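# Slide steel blank under yellow beam to stops

## Task

Push the steel blank beneath the yellow beam so that its far edge rests against the back stops and one side edge sits flush along the side guide.

## Robot and tools

Robot: two six-joint arms, left_arm and right_arm, each with a parallel gripper. The left gripper's fingers are rigid. The right gripper's fingers can fold: a part held near the palm may be gripped loosely, lost, or squeezed too hard, and only the outer quarter of each pad grips like a rigid finger. Its fingertips also fold if pushed tip-first into a surface (unless fully closed), so a move can travel past a surface with almost no sign of contact. Held parts or loose objects may occasionally get a brief outside tug or push.

Scene frame: origin on the floor (z = 0) below the point halfway between the two arm bases, which sit 0.90 m higher. +x is forward (the way the arms face), +z is up, and left_arm is on the +y side. Camera image sides do not match arm names. Reported positions are in metres, orientations as quaternions w x y z, velocities in m/s and rad/s; printed values can be a few centimetres off, more at long reach. Gripper axes: fingers point along +z, open and close along y. end_effector_position is the point between the closed pads; fingertips extend about 33 mm past it at gaps up to 40 mm, only about 9 mm when wide open.

execute_actions(actions, cameras): actions is a list of actions; each action is a table of up to 15 rows, one row per 1/30 s control step, with the last row repeated to fill 15 steps. Every row is one flat list of 18 numbers in [-1, 1], covering both arms even if one is idle: left dx, dy, dz, rx, ry, rz, position, force_limit, speed, then the same nine for the right arm. The six pose numbers are an offset, in that arm's own Hand target axes, from the Hand target at the start of the action; every row counts from that same start, not from the row before. A new action starts from the updated Hand target, so repeating an offset moves further. Scale: 1.0 = 0.6 m for dx, dy, dz, and 180 degrees for the rotation vector rx, ry, rz. All six zeros re-request the current Hand target. Gripper numbers are absolute commands, not offsets: position +1 fully open (140 mm), about -0.8 pads touch, -1 closes until blocked; force_limit -1 to +1 (about 14 N to 58 N per pad in a slow close; faster closes grip harder); speed -1 to +1 (about 30 to 250 mm/s). Repeat a gripper's last three numbers to leave it unchanged, since 0 is itself a command. An empty actions list just returns full state and images. cameras: list of names, [] for none, omitted or ["all"] for all.

move(target, speed, blend, stop_force, zero, blocking, cameras): straight-line paths for each gripper. target is one 18-number row (same layout and scale as above) or a list of up to 15 rows; every row is an offset from the Hand targets at the start of the move, not from the previous row. speed: m/s, 0.002 to 0.5, default 0.25 (turn rate up to twice that in rad/s); one value or one per target. blend: metres of corner rounding per target, default 0. stop_force: 10 to 80 N, ends an arm's path when it feels that much push along its travel; unreliable when the gripper rotates, near stretched or singular poses, or for light loose objects; the arm keeps pressing afterward. zero: true resets the force baseline before the move. blocking=false returns after about 0.5 s (not allowed with stop_force). Give every row the same gripper numbers to avoid pauses. The whole move is capped at 10 s; paths do not avoid obstacles; fast moves overshoot. Avoid paths near an arm's own base. The result adds a move: line (done, off_target, moving, held, fault) and limits (paced = clipped, held = steps withheld).

wait(seconds 0 to 10): lets time pass holding commands. stop(): brakes a running move. zoom_image(camera, region [x0, y0, x1, y1] in pixels, at most 504 by 504): closer view of the newest image. clear_fault(arm): clears a reported torque or force fault. finished_scene(scene: this scene's number): ends the scene; the goal must hold with the robot not touching.

Controller: each step, the commanded pose is clipped to within 70 mm and 16 degrees of the measured pose. Hand target in results is the last commanded (clipped) pose; the gripper may settle short of it, and sending the missing distance as an offset fixes that. To stop pressing on something, command the target back past the gripper. A clearance check blocks commands that bring the arms too close (fingers excepted).

Result lines: end_effector_position, end_effector_quat_wxyz, velocities (omitted when within noise), Hand target, Tool commands, object_status (0 moving, 1 blocked while opening, 2 blocked while closing = gripped, 3 at target or pads met), position_measured in counts (3 open, about 75 = 100 mm, 139 = 60 mm, 200 = 20 mm, 230 pads touching), Joint positions (rad), Joint torques, External joint torques, Flange force (N in gripper axes, includes held weight and error), MOTOR HOT and fault lines. To grip harder while status is 2, raise force_limit and nudge position (-1 to -0.98).

Avoid: contact torque at joint limits (waist and shoulder 309, elbow 145, wrist joints 40.9 N m) or 144 N net outside force, which stop the arm until clear_fault; targets even slightly beyond a firm contact; fast touches; arms hitting each other; drops, releasing moving parts, slams, hard pushes, and heavy twist or leverage on a gripper. Motors heat when holding loads, reaching far, or pushing at unreachable poses, and overheating brakes the arm for 30 to 60 s.

Cameras: cam_spot_left, cam_spot_right, cam_spot_wide, cam_back_stops (fixed), cam_left_wrist, cam_right_wrist (on the hands), all 672x504, with pinhole-plus-radial calibration given; fixed cameras may be shifted slightly from it.

Each tool is called after "Emit:" as name([rows], argument=value, ...), one row to a line, values as JSON.

## Session

Emit:
execute_actions(actions=[])

Scene clock: 0.00 s.
left_arm: end_effector_position=(+0.6500, +0.5500, +1.2220) position_measured=3 object_status=3 end_effector_quat_wxyz=(+0.000, +1.000, +0.000, +0.000) | right_arm: end_effector_position=(+0.6500, -0.5500, +1.2220) position_measured=3 object_status=3 end_effector_quat_wxyz=(+0.000, +1.000, +0.000, +0.000)
Joint positions: left_arm=[-0.053 0.164 1.605 0 1.373 1.518] | right_arm=[-0.053 0.164 1.605 0 1.373 1.518]
Joint velocities: within noise
Joint torques (N m): no reading
External joint torques (N m): no reading
Flange force (N): no reading
Hand target: left_arm +0.6500, +0.5500, +1.2220; +0.000, +1.000, +0.000, +0.000 | right_arm +0.6500, -0.5500, +1.2220; +0.000, +1.000, +0.000, +0.000
Tool commands: left_gripper/position=+1.0 left_gripper/force_limit=+1.0 left_gripper/speed=+1.0 right_gripper/position=+1.0 right_gripper/force_limit=+1.0 right_gripper/speed=+1.0

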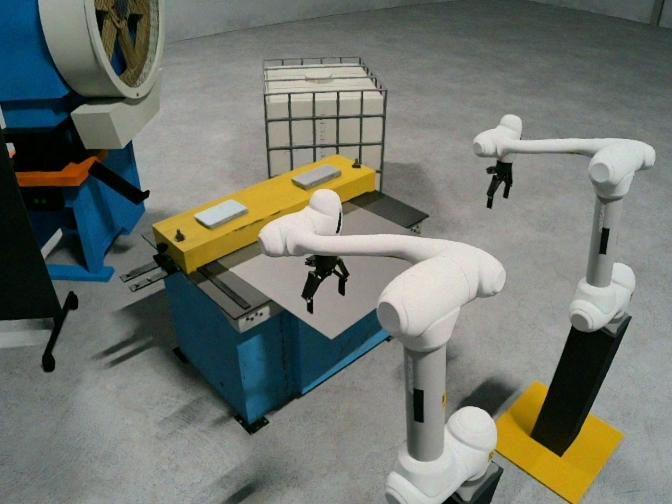

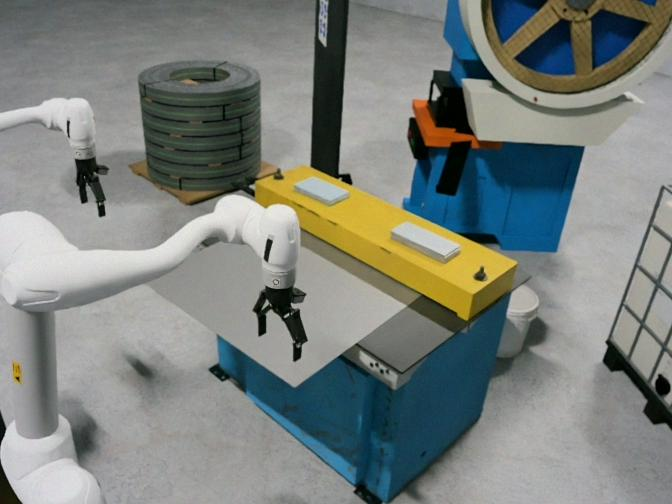

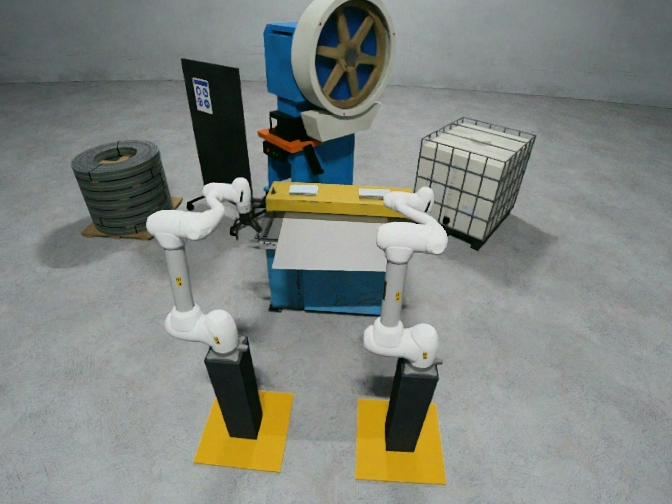

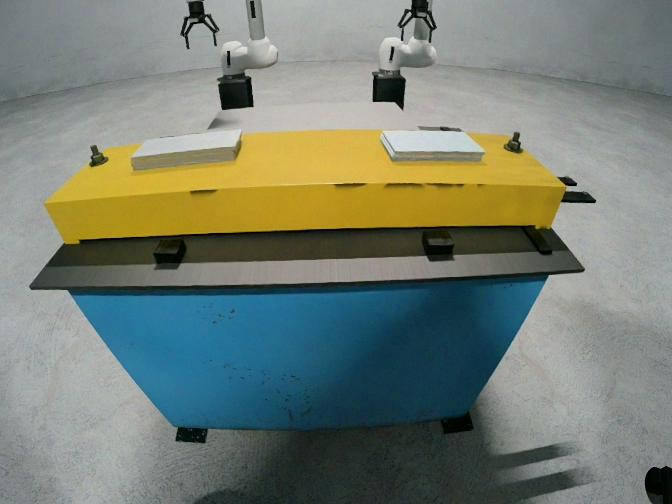

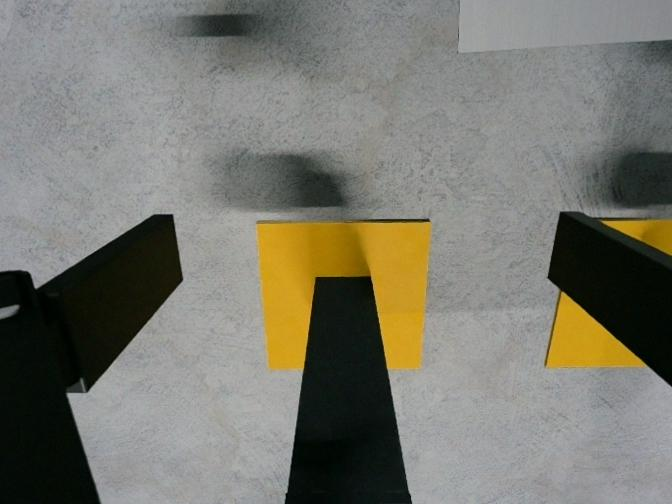

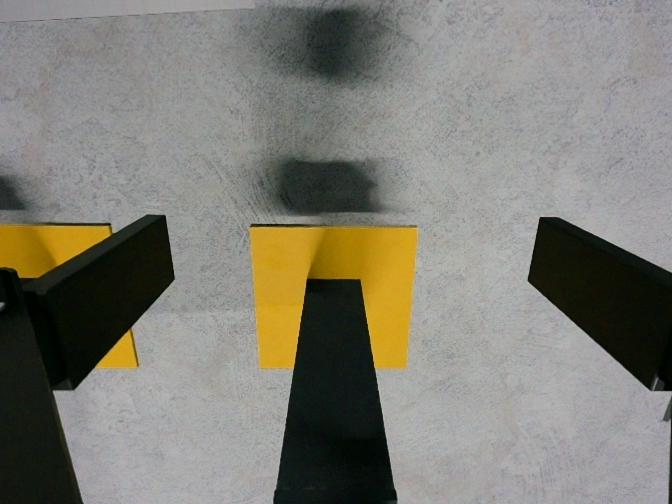

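Emit:
zoom_image(camera="cam_spot_left", region=[110, 150, 450, 400])

Emit:
zoom_image(camera="cam_spot_right", region=[120, 160, 560, 420])

Emit:
zoom_image(camera="cam_spot_wide", region=[220, 160, 470, 340])

Emit:
zoom_image(camera="cam_back_stops", region=[0, 90, 336, 310])

Emit:
zoom_image(camera="cam_back_stops", region=[336, 90, 672, 310])

Scaled by 1.482 from the camera's 672x504 image, which has a finer 960x720 frame.

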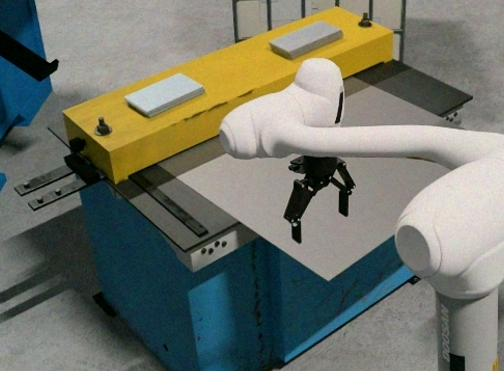

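Scaled by 1.145 from the camera's 672x504 image, which has a finer 960x720 frame.

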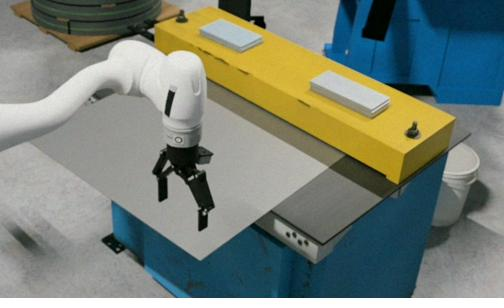

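Scaled by 2.016 from the camera's 672x504 image, which has a finer 960x720 frame.

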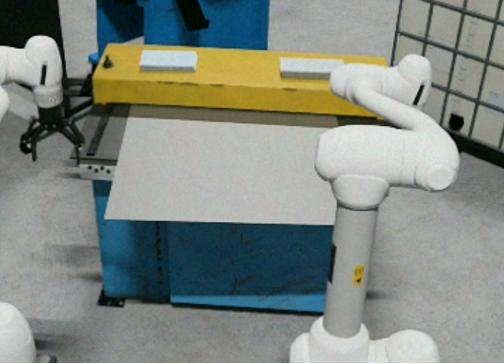

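Scaled by 1.500 from the camera's 672x504 image, which has a finer 960x720 frame.

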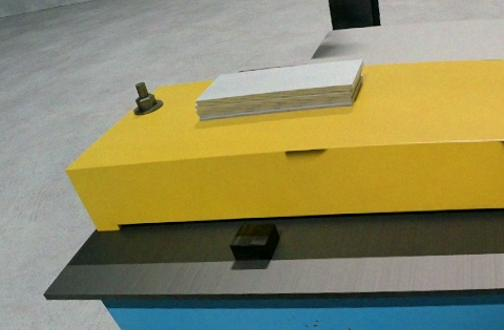

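Scaled by 1.500 from the camera's 672x504 image, which has a finer 960x720 frame.

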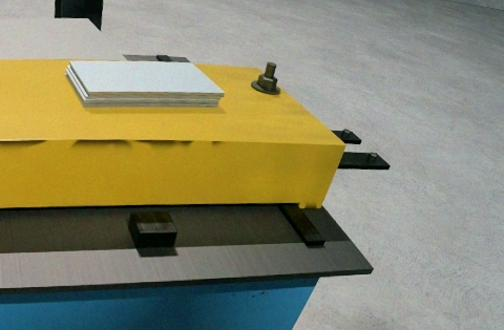

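Emit:
move(target=[0.167,-0.083,0.12,0,0.5,0,1,1,1,0.167,0.083,0.12,0,0.5,0,1,1,1])

Scene clock: 57.93 s.
left_arm: end_effector_position=(+0.7502, +0.5998, +1.1500) position_measured=3 object_status=3 end_effector_quat_wxyz=(+0.000, +0.707, +0.000, +0.707) | right_arm: end_effector_position=(+0.7502, -0.5998, +1.1500) position_measured=3 object_status=3 end_effector_quat_wxyz=(+0.000, +0.707, +0.000, +0.707)
Joint positions: left_arm=[0.037 0.274 2.401 0.041 -1.105 1.552] | right_arm=[-0.201 0.274 2.401 -0.224 -1.115 1.671]
Joint torques (N m): left_arm=[-1.47 -45.29 -21.22 2.04 -2.85 -0.04] | right_arm=[-0.42 -46.55 -21.12 2.07 -3.71 -0.23]
External joint torques (N m): left_arm=[1.47 -4.03 -0.28 -0.16 0.16 0.04] | right_arm=[0.42 -1.56 0.7 0.04 1.04 0.22]
Flange force (N): left_arm=[9.1 -2.6 -3.8] | right_arm=[5.8 -1.3 -1.9]
Hand target: left_arm +0.7502, +0.5998, +1.1500; +0.000, +0.707, +0.000, +0.707 | right_arm +0.7502, -0.5998, +1.1500; +0.000, +0.707, +0.000, +0.707
Off the commanded pose: left_arm 0.000 m, 0 deg | right_arm 0.000 m, 0 deg.
move: done
camera_calibration:
cam_left_wrist: T_world_to_cam=[[0.0158287, -0.999515, -0.026816, 0.630243], [-0.34589, 0.0196898, -0.938069, 1.32692], [0.938142, 0.0241238, -0.34541, -0.180057], [0, 0, 0, 1]]
cam_right_wrist: T_world_to_cam=[[-0.023198, -0.999714, 0.00572519, -0.588088], [-0.362419, 0.00307236, -0.93201, 1.3466], [0.931726, -0.0236957, -0.362387, -0.152891], [0, 0, 0, 1]]

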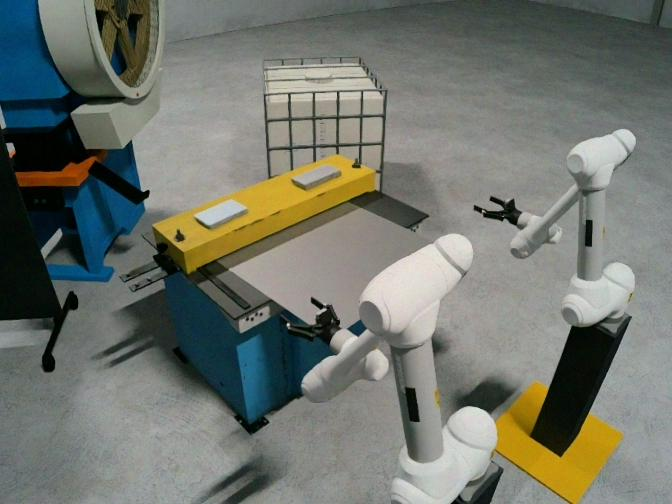

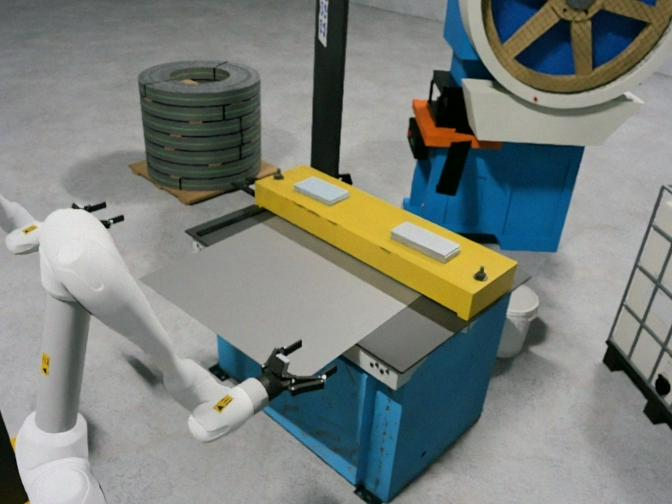

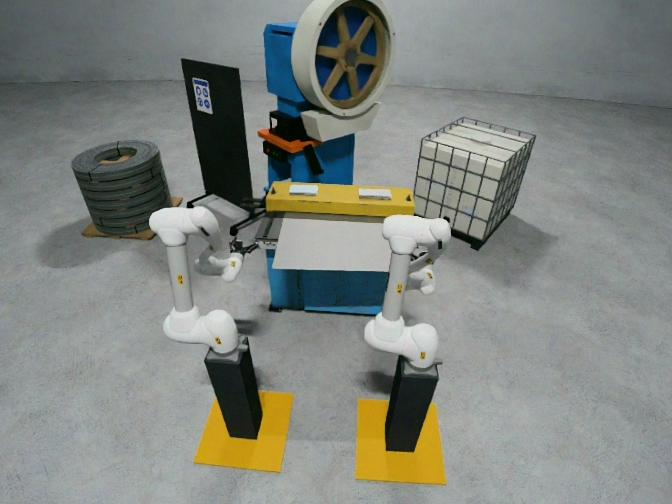

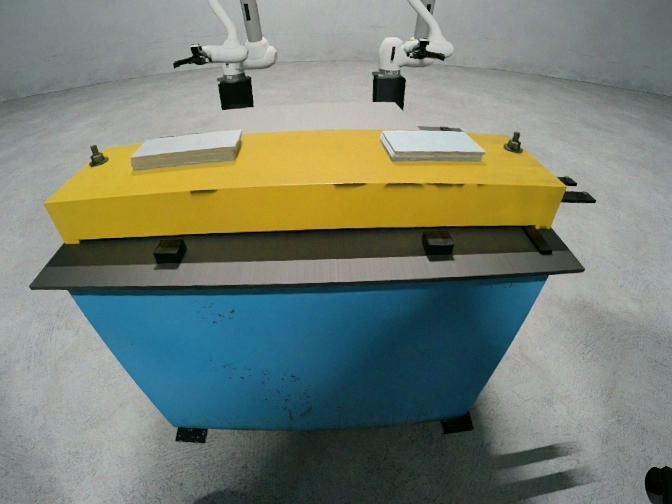

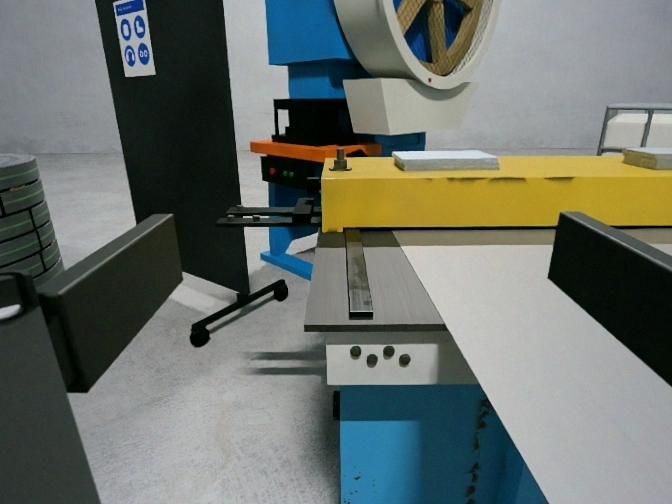

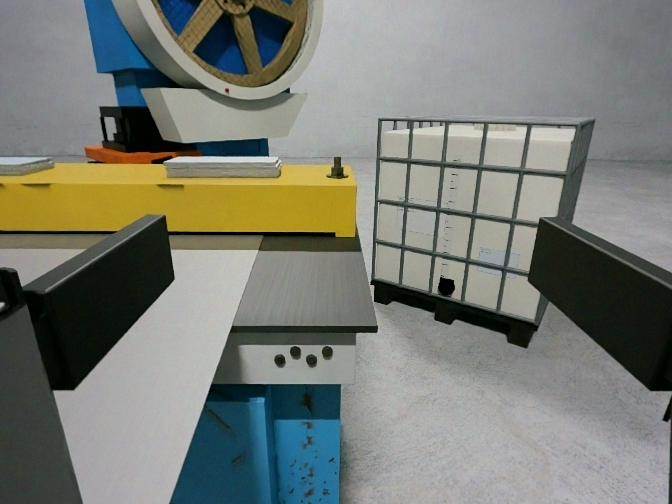

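Emit:
move([
  [-0.0,0.5,-0.167,0,-0.5,0,-1,0,0,0,0,0.5,-0.385,-0.385,0.385,-1,0,0],
  [-0.0,0.5,-0.167,0.705,0,-0.705,-1,0,0,0,0,0.5,-0.385,-0.385,0.385,-1,0,0],
], speed=0.4)

Scene clock: 97.60 s.
left_arm: end_effector_position=(+0.6500, +0.2998, +1.1500) position_measured=233 object_status=3 end_effector_quat_wxyz=(+0.000, +0.003, +1.000, +0.003) | right_arm: end_effector_position=(+1.0502, -0.5998, +1.1500) position_measured=233 object_status=3 end_effector_quat_wxyz=(+0.000, +0.707, -0.707, +0.000)
Joint positions: left_arm=[-0.42 0.267 1.61 0.006 1.268 -1.986] | right_arm=[-0.08 0.924 0.546 3.142 -1.672 -0.08]
Joint torques (N m): left_arm=[-0.98 -62.04 -40.04 4.23 0.05 0.02] | right_arm=[-0.46 -126.08 -41.56 -4.4 -0.84 -0.19]
External joint torques (N m): left_arm=[1.02 -4.63 0.47 -0.15 -0.01 -0.02] | right_arm=[0.37 3.22 0.31 0.12 0.83 0.19]
Flange force (N): left_arm=[7.0 4.2 -1.6] | right_arm=[0.0 0.0 0.0]
Hand target: left_arm +0.6500, +0.2998, +1.1500; +0.000, +0.003, +1.000, +0.003 | right_arm +1.0502, -0.5998, +1.1500; +0.000, +0.707, -0.707, +0.000
Off the commanded pose: left_arm 0.000 m, 0 deg | right_arm 0.000 m, 0 deg.
move: done; limits=paced
camera_calibration:
cam_left_wrist: T_world_to_cam=[[0.0334502, 0.999398, -0.00921889, -0.298997], [0.937905, -0.0282027, 0.345743, -0.998387], [0.345275, -0.0202116, -0.938284, 1.00163], [0, 0, 0, 1]]
cam_right_wrist: T_world_to_cam=[[-0.999709, -0.0054108, 0.0235015, 1.02037], [0.00348302, 0.931894, 0.362714, 0.139202], [-0.0238634, 0.36269, -0.931604, 1.4575], [0, 0, 0, 1]]

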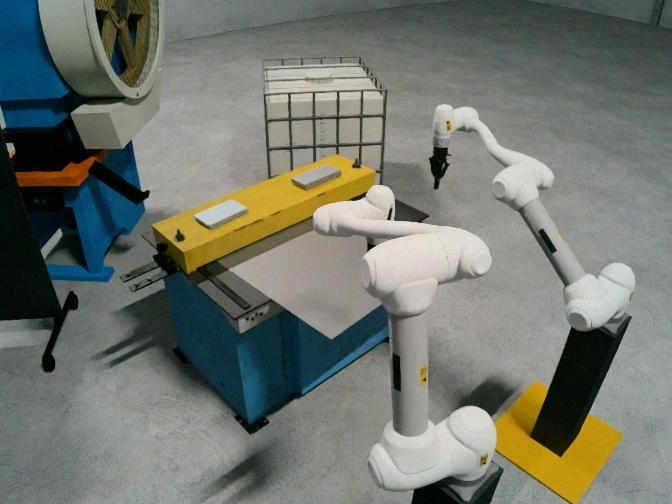

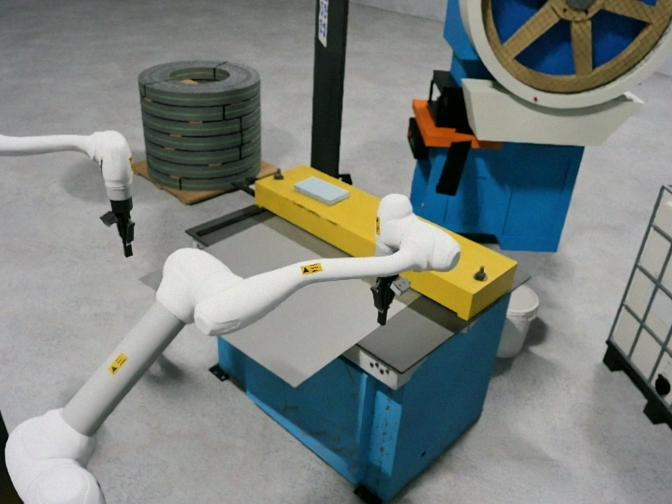

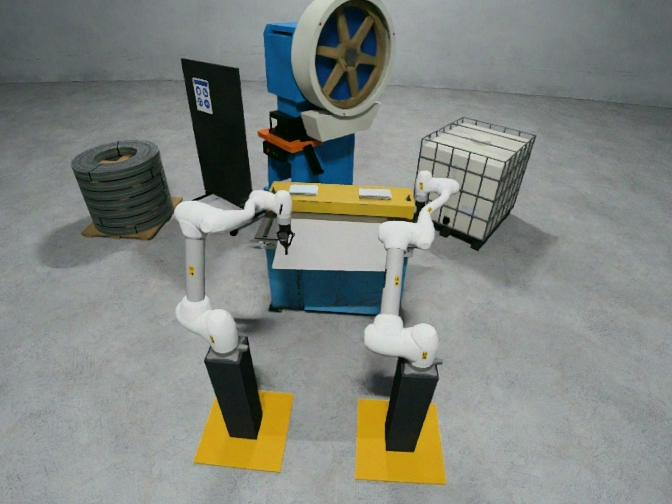

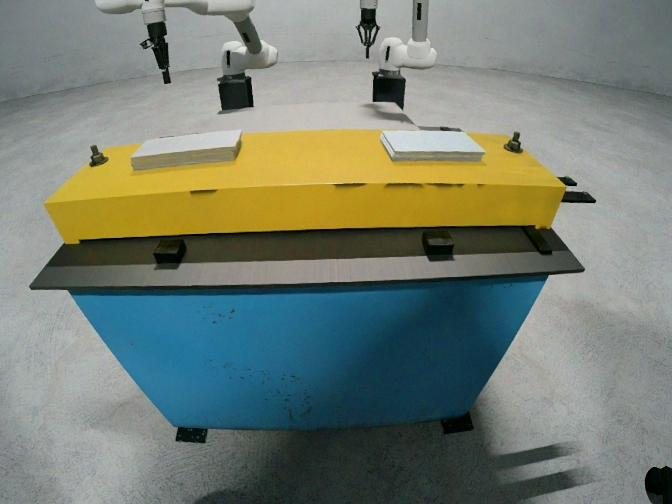

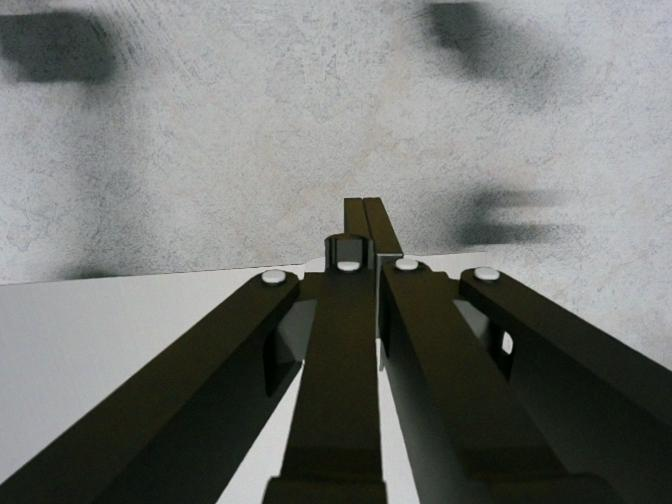

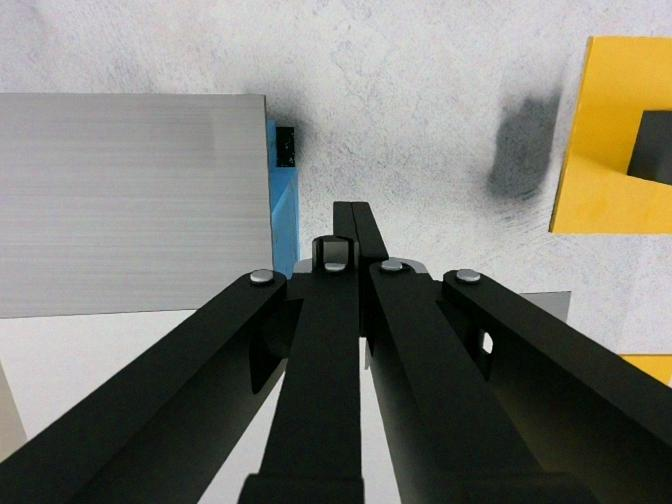

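Emit:
move(target=[0,0,0.433,0,0,0,-1,0,0,-0.117,0,0.433,0,0,0,-1,0,0])

Emit:
zoom_image(camera="cam_right_wrist", region=[150, 150, 550, 450])

Emit:
zoom_image(camera="cam_spot_right", region=[250, 180, 550, 420])

Scene clock: 108.50 s.
left_arm: end_effector_position=(+0.6501, +0.3015, +0.8903) position_measured=233 object_status=3 end_effector_quat_wxyz=(+0.000, +0.003, +1.000, +0.003) | right_arm: end_effector_position=(+1.0502, -0.5295, +0.8903) position_measured=233 object_status=3 end_effector_quat_wxyz=(+0.000, +0.707, -0.707, +0.000)
Joint positions: left_arm=[-0.418 0.479 1.839 0.008 0.826 -1.987] | right_arm=[-0.013 0.988 0.893 3.142 -1.26 -0.013]
Joint torques (N m): left_arm=[-1.11 -72.47 -30.78 3.27 -0.02 -0.05] | right_arm=[-0.81 -127.81 -39.99 -4.15 -0.76 -0.19]
External joint torques (N m): left_arm=[1.13 -5.56 0.15 -0.13 0.06 0.05] | right_arm=[0.61 2.85 0.48 0.04 0.76 0.19]
Flange force (N): left_arm=[6.0 4.1 -6.3] | right_arm=[-0.8 -2.3 3.1]
Hand target: left_arm +0.6500, +0.3015, +0.8902; +0.000, +0.003, +1.000, +0.003 | right_arm +1.0502, -0.5295, +0.8902; +0.000, +0.707, -0.707, +0.000
Off the commanded pose: left_arm 0.000 m, 0 deg | right_arm 0.000 m, 0 deg.
move: done
camera_calibration:
cam_left_wrist: T_world_to_cam=[[0.0334481, 0.999398, -0.00922814, -0.303099], [0.937872, -0.0281956, 0.345835, -0.908628], [0.345366, -0.0202223, -0.93825, 0.757868], [0, 0, 0, 1]]
cam_right_wrist: T_world_to_cam=[[-0.999712, -0.00538137, 0.0233982, 1.02694], [0.0034739, 0.93188, 0.36275, 0.167875], [-0.0237564, 0.362727, -0.931593, 1.18998], [0, 0, 0, 1]]

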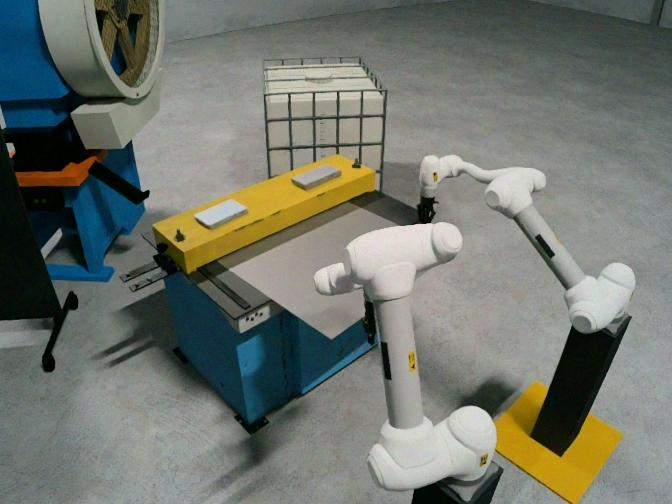

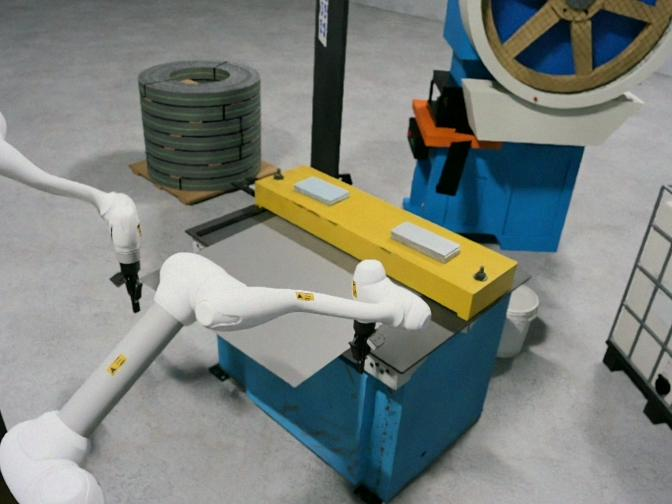

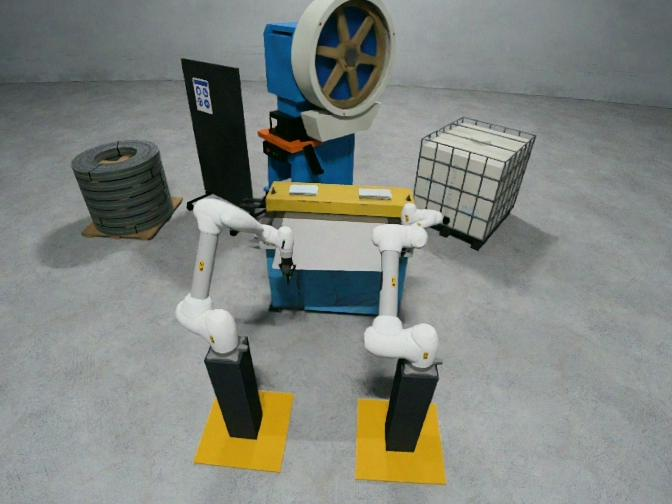

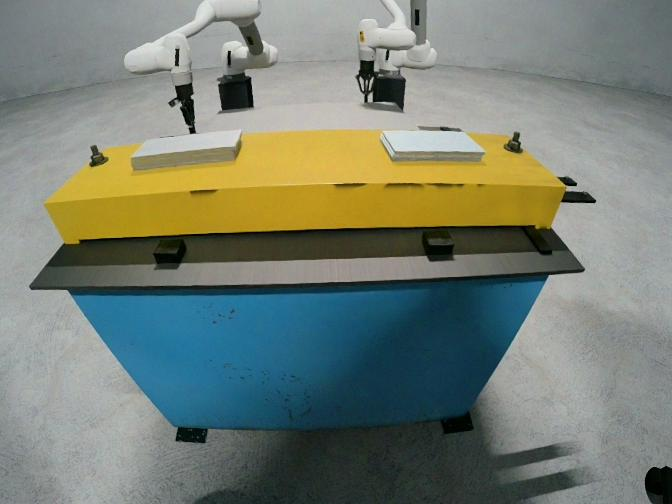

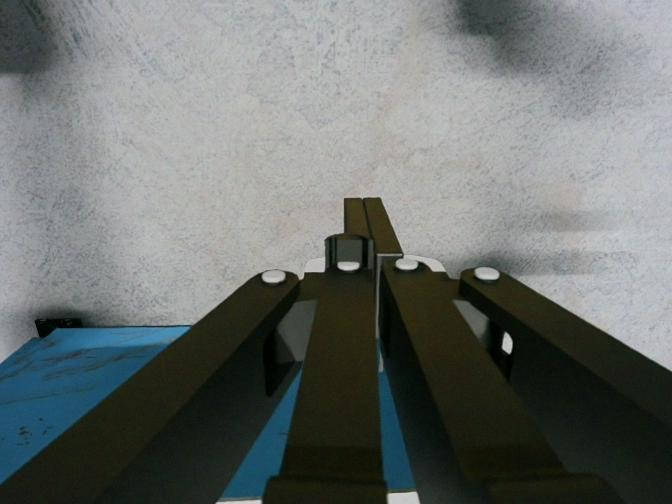

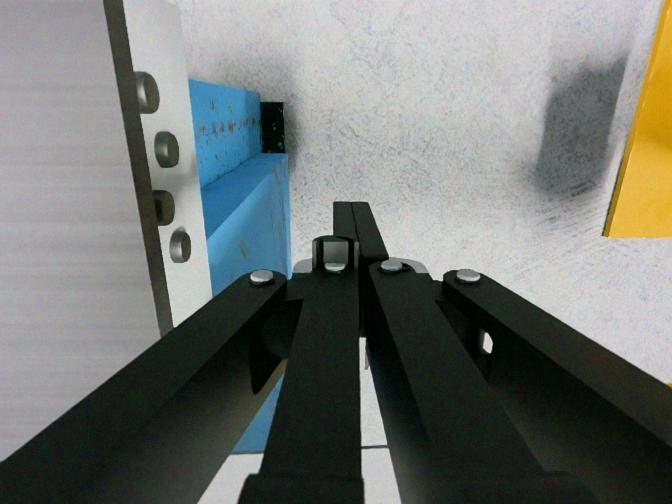

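Scaled by 1.260 from the camera's 672x504 image, which has a finer 960x720 frame.

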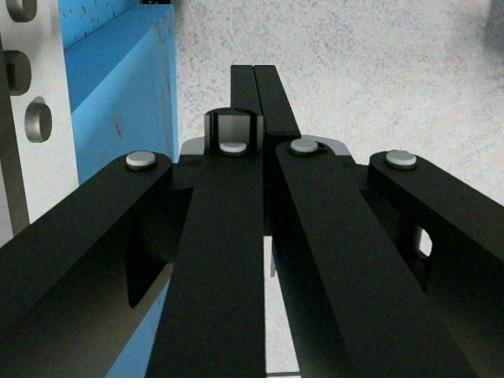

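Scaled by 1.680 from the camera's 672x504 image, which has a finer 960x720 frame.

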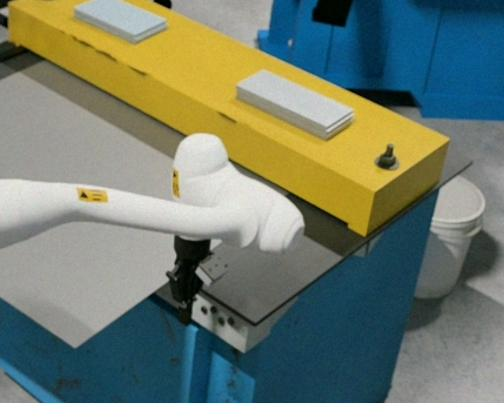

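Emit:
move(target=[0,0,0,0,0,0,-1,0,0,0.0,0,0,0,0,0,-1,0,0], cameras=["cam_right_wrist"])

Emit:
move(target=[0,0,0,0,0,0,-1,0,0,-0.233,0,0,0,0,0,-1,0,0], speed=0.06, stop_force=80)

Scene clock: 119.53 s.
left_arm: end_effector_position=(+0.6500, +0.3015, +0.8902) position_measured=233 object_status=3 end_effector_quat_wxyz=(+0.000, +0.003, +1.000, +0.003) | right_arm: end_effector_position=(+1.0502, -0.5295, +0.8902) position_measured=233 object_status=3 end_effector_quat_wxyz=(+0.000, +0.707, -0.707, +0.000)
Joint positions: left_arm=[-0.418 0.479 1.839 0.008 0.826 -1.987] | right_arm=[-0.013 0.988 0.893 3.142 -1.26 -0.013]
Joint torques (N m): left_arm=[-1.68 -73.16 -30.75 3.29 0 -0.06] | right_arm=[-0.17 -128.37 -40.09 -4.25 -0.84 -0.18]
External joint torques (N m): left_arm=[1.67 -4.85 0.12 -0.14 0.04 0.06] | right_arm=[0.96 3.48 0.64 0.18 0.83 0.18]
Flange force (N): left_arm=[4.8 4.5 -5.5] | right_arm=[-1.1 -2.8 3.7]
Hand target: left_arm +0.6500, +0.3015, +0.8902; +0.000, +0.003, +1.000, +0.003 | right_arm +1.0502, -0.5295, +0.8902; +0.000, +0.707, -0.707, +0.000
Off the commanded pose: left_arm 0.000 m, 0 deg | right_arm 0.000 m, 0 deg.
move: done
camera_calibration:
cam_right_wrist: T_world_to_cam=[[-0.999709, -0.00541158, 0.0234945, 1.02681], [0.00347972, 0.931895, 0.362712, 0.167938], [-0.0238572, 0.362688, -0.931605, 1.18998], [0, 0, 0, 1]]
Images, in order: cam_right_wrist.

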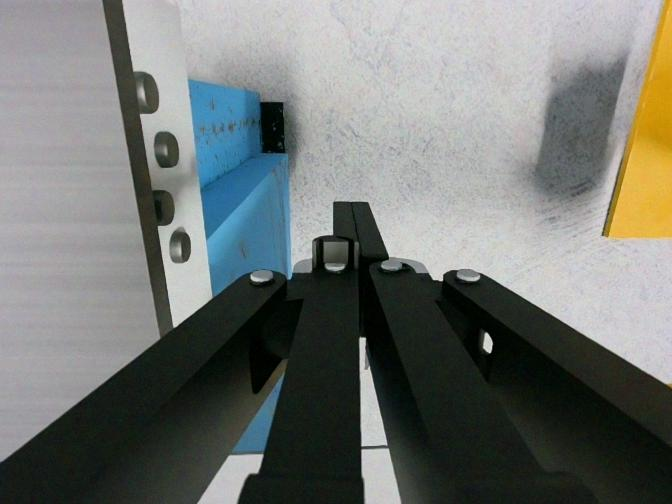

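Scene clock: 122.37 s.
left_arm: end_effector_position=(+0.6500, +0.3015, +0.8902) position_measured=233 object_status=3 end_effector_quat_wxyz=(+0.000, +0.003, +1.000, +0.003) | right_arm: end_effector_position=(+1.0501, -0.4592, +0.8903) position_measured=233 object_status=3 end_effector_quat_wxyz=(+0.001, +0.707, -0.707, +0.000)
Joint positions: left_arm=[-0.418 0.479 1.839 0.008 0.826 -1.987] | right_arm=[0.054 0.996 0.878 3.14 -1.268 0.055]
Joint torques (N m): left_arm=[-1.07 -72.94 -30.7 3.27 0 -0.05] | right_arm=[19.86 -127.33 -44.49 2.13 3.52 0.07]
External joint torques (N m): left_arm=[1.06 -4.94 0.15 -0.13 0.04 0.05] | right_arm=[-20.1 1.97 4.95 -6.24 -3.53 -0.07]
Flange force (N): left_arm=[5.3 3.7 -5.6] | right_arm=[19.9 7.6 0.0]
Hand target: left_arm +0.6500, +0.3015, +0.8902; +0.000, +0.003, +1.000, +0.003 | right_arm +1.0501, -0.4592, +0.8903; +0.001, +0.707, -0.707, +0.000 (not the last commanded pose)
Off the commanded pose: left_arm 0.000 m, 0 deg | right_arm 0.069 m, 0 deg.
move: contact (right_arm)
camera_calibration:
cam_left_wrist: T_world_to_cam=[[0.0334203, 0.999399, -0.00921771, -0.303093], [0.937908, -0.0281752, 0.345738, -0.908517], [0.34527, -0.0202, -0.938286, 0.757898], [0, 0, 0, 1]]
cam_right_wrist: T_world_to_cam=[[-0.999703, -0.00475417, 0.0239195, 1.02705], [0.00420458, 0.932527, 0.361075, 0.103379], [-0.0240222, 0.361068, -0.93223, 1.1645], [0, 0, 0, 1]]

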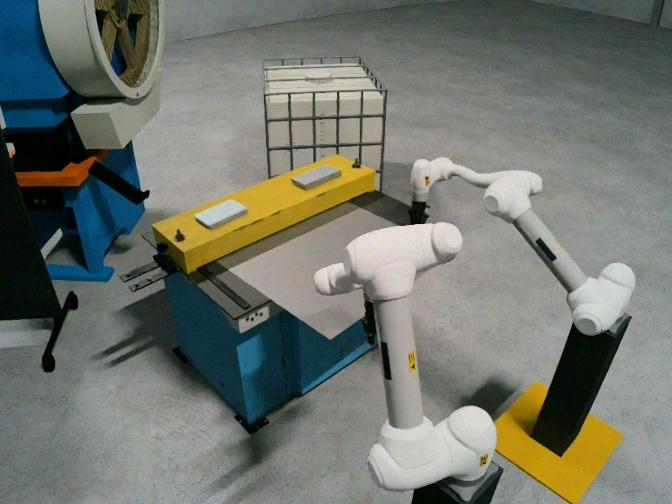

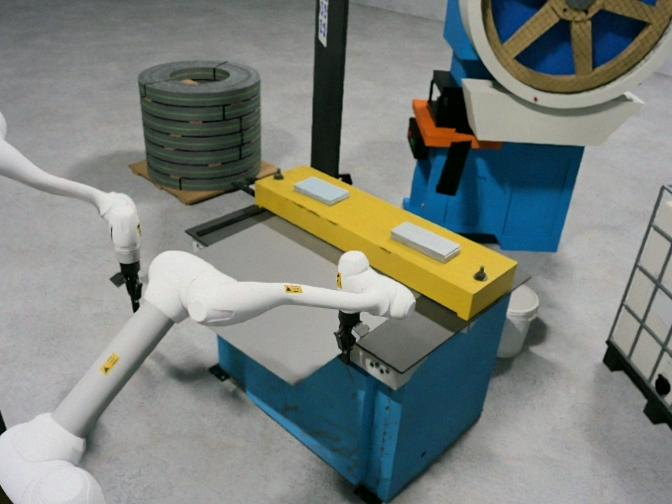

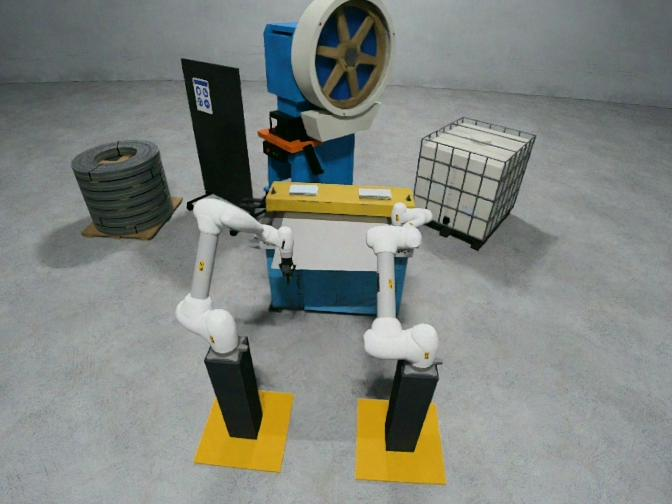

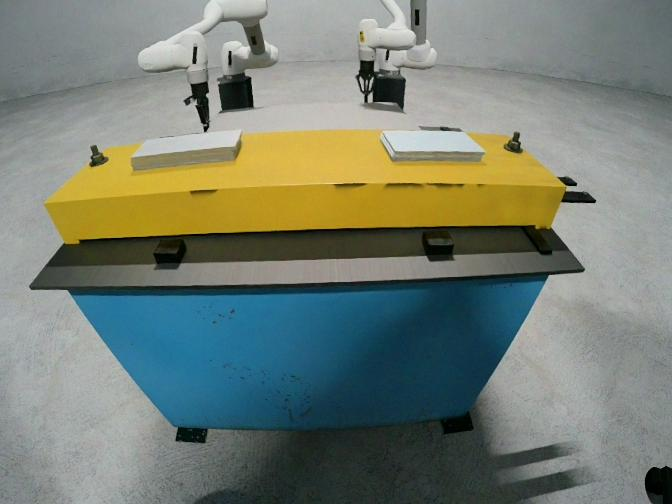

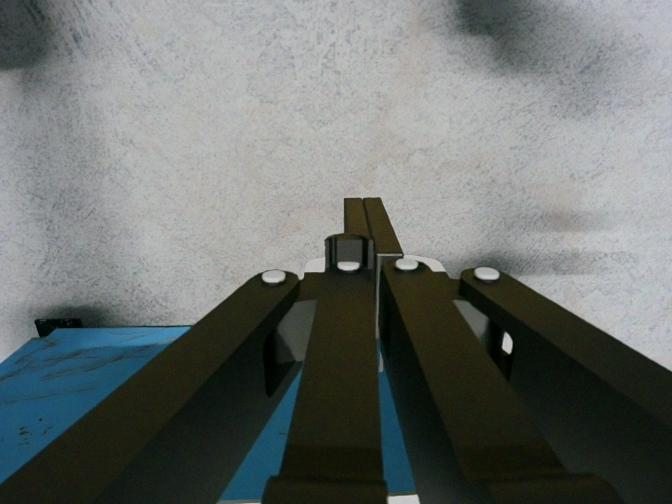

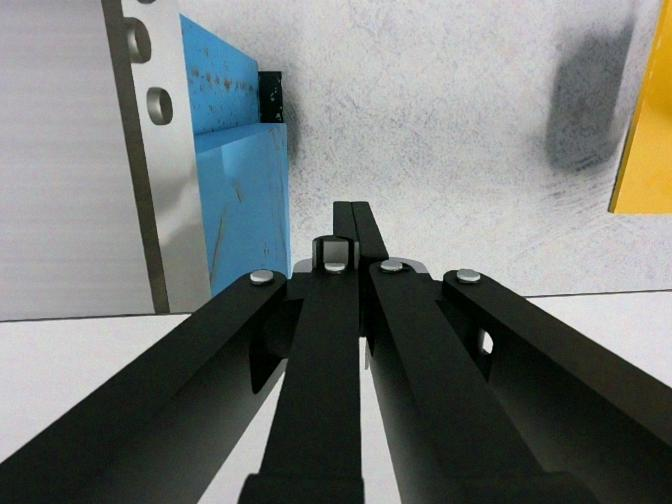

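Emit:
move(target=[0,0,0,0,0,0,-1,0,0,-0.033,0,0,0,0,0,-1,0,0], speed=0.03, cameras=["cam_right_wrist"])

Scene clock: 126.17 s.
left_arm: end_effector_position=(+0.6500, +0.3015, +0.8902) position_measured=233 object_status=3 end_effector_quat_wxyz=(+0.000, +0.003, +1.000, +0.003) | right_arm: end_effector_position=(+1.0501, -0.4393, +0.8902) position_measured=233 object_status=3 end_effector_quat_wxyz=(+0.001, +0.707, -0.707, +0.000)
Joint positions: left_arm=[-0.418 0.479 1.839 0.008 0.826 -1.987] | right_arm=[0.073 1 0.871 3.14 -1.272 0.074]
Joint torques (N m): left_arm=[-1.6 -73.23 -30.83 3.29 0.02 -0.03] | right_arm=[63.29 -125.34 -46.49 14.84 5.91 0.29]
External joint torques (N m): left_arm=[1.55 -4.2 0.5 -0.18 0.03 0.03] | right_arm=[-63.16 -0.58 6.81 -18.96 -5.92 -0.29]
Flange force (N): left_arm=[4.9 4.3 -4.6] | right_arm=[61.7 12.1 -3.4]
Hand target: left_arm +0.6500, +0.3015, +0.8902; +0.000, +0.003, +1.000, +0.003 | right_arm +1.0501, -0.4394, +0.8902; +0.001, +0.707, -0.707, +0.000
Off the commanded pose: left_arm 0.000 m, 0 deg | right_arm 0.000 m, 0 deg.
move: done
camera_calibration:
cam_right_wrist: T_world_to_cam=[[-0.999701, -0.00472746, 0.0239758, 1.0271], [0.00425356, 0.932471, 0.361219, 0.0846688], [-0.0240644, 0.361213, -0.932173, 1.15736], [0, 0, 0, 1]]
Images, in order: cam_right_wrist.

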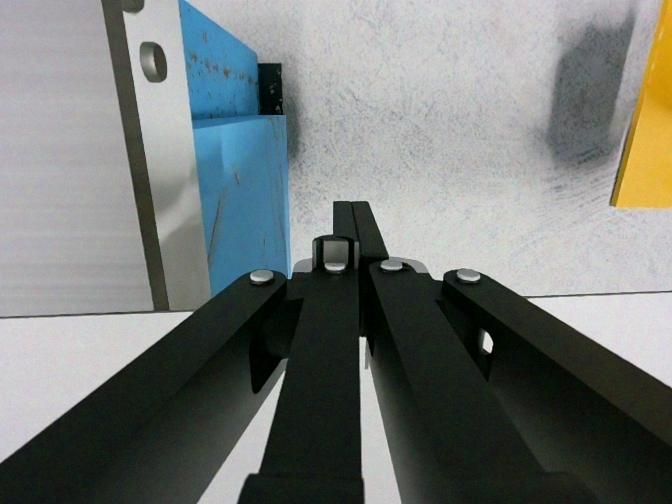

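Emit:
move(target=[0,0,0,0,0,0,-1,0,0,-0.067,0,0,0,0,0,-1,0,0], speed=0.04)

Emit:
zoom_image(camera="cam_spot_left", region=[160, 200, 380, 360])

Scene clock: 130.27 s.
left_arm: end_effector_position=(+0.6500, +0.3015, +0.8902) position_measured=233 object_status=3 end_effector_quat_wxyz=(+0.000, +0.003, +1.000, +0.003) | right_arm: end_effector_position=(+1.0501, -0.3991, +0.8902) position_measured=233 object_status=3 end_effector_quat_wxyz=(+0.001, +0.707, -0.707, +0.000)
Joint positions: left_arm=[-0.418 0.479 1.839 0.008 0.826 -1.987] | right_arm=[0.111 1.01 0.851 3.14 -1.282 0.112]
Joint torques (N m): left_arm=[-1.3 -73.41 -30.73 3.28 0.02 0.06] | right_arm=[62.03 -122.52 -45.94 14.02 6.74 0.13]
External joint torques (N m): left_arm=[1.31 -4.4 0.34 -0.16 0.03 -0.06] | right_arm=[-61.95 -3.88 6.19 -18.15 -6.75 -0.13]
Flange force (N): left_arm=[5.0 3.8 -4.9] | right_arm=[61.0 12.9 -6.8]
Hand target: left_arm +0.6500, +0.3015, +0.8902; +0.000, +0.003, +1.000, +0.003 | right_arm +1.0501, -0.3992, +0.8902; +0.001, +0.707, -0.707, +0.000
Off the commanded pose: left_arm 0.000 m, 0 deg | right_arm 0.000 m, 0 deg.
move: done
camera_calibration:
cam_left_wrist: T_world_to_cam=[[0.0334275, 0.999399, -0.00922021, -0.303089], [0.937906, -0.028181, 0.345743, -0.908522], [0.345275, -0.020205, -0.938284, 0.757896], [0, 0, 0, 1]]
cam_right_wrist: T_world_to_cam=[[-0.999701, -0.00474049, 0.0239825, 1.02731], [0.00424374, 0.932473, 0.361215, 0.0472053], [-0.0240754, 0.361209, -0.932174, 1.14279], [0, 0, 0, 1]]

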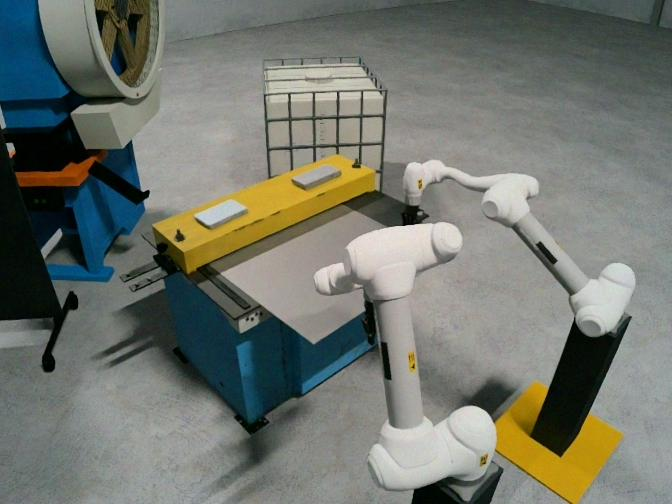

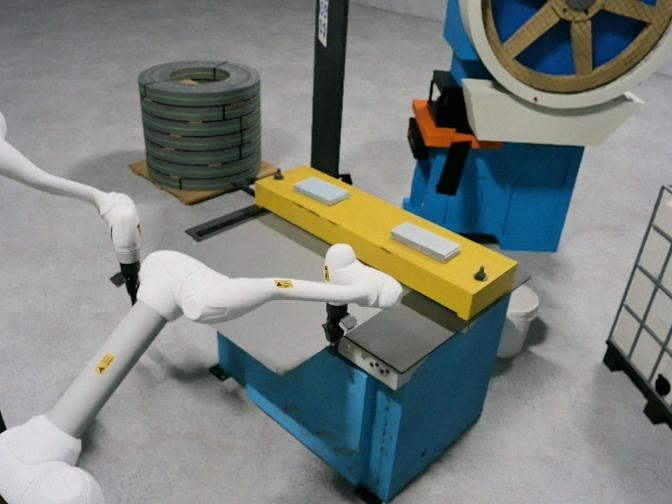

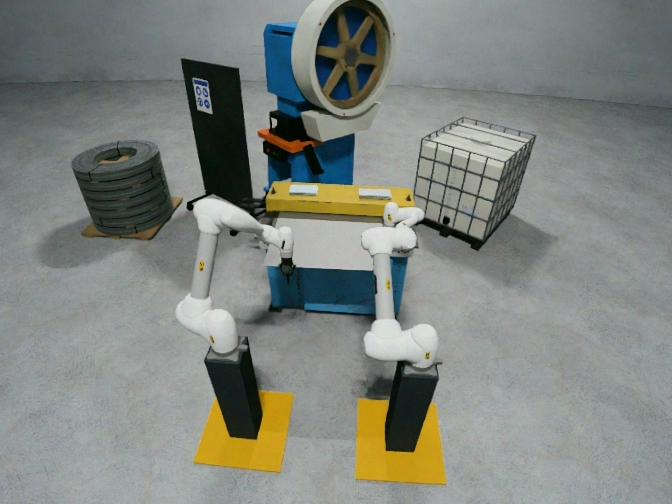

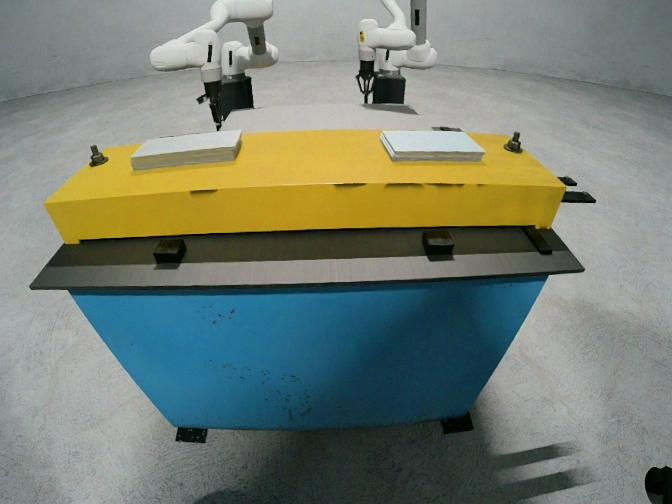

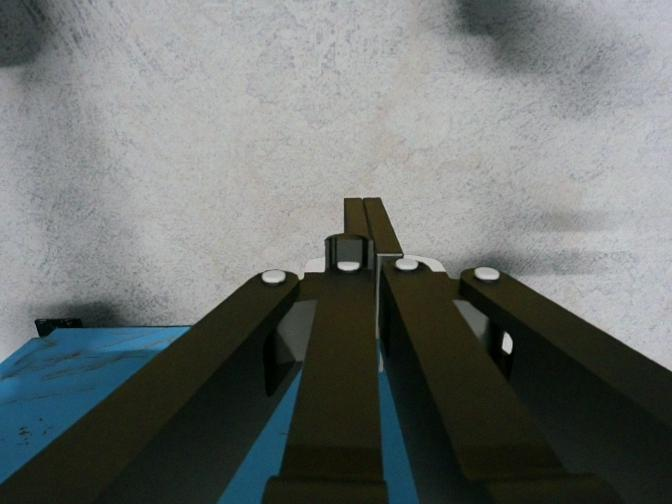

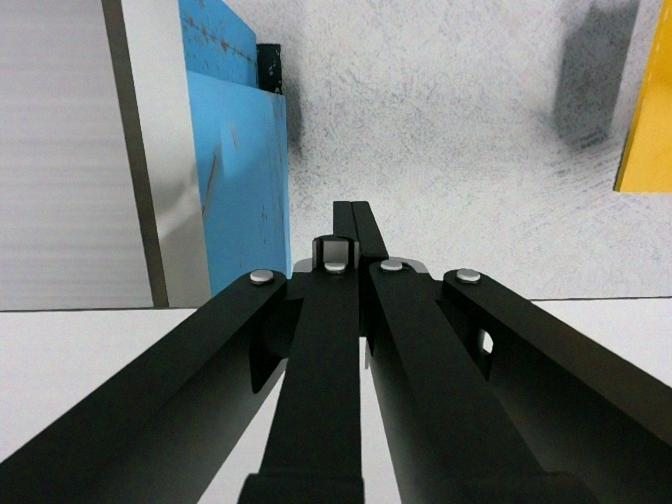

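Scaled by 2.291 from the camera's 672x504 image, which has a finer 960x720 frame.

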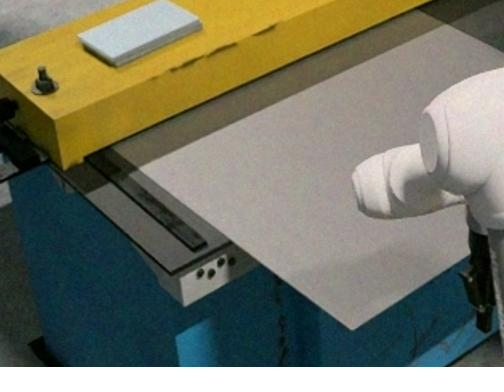

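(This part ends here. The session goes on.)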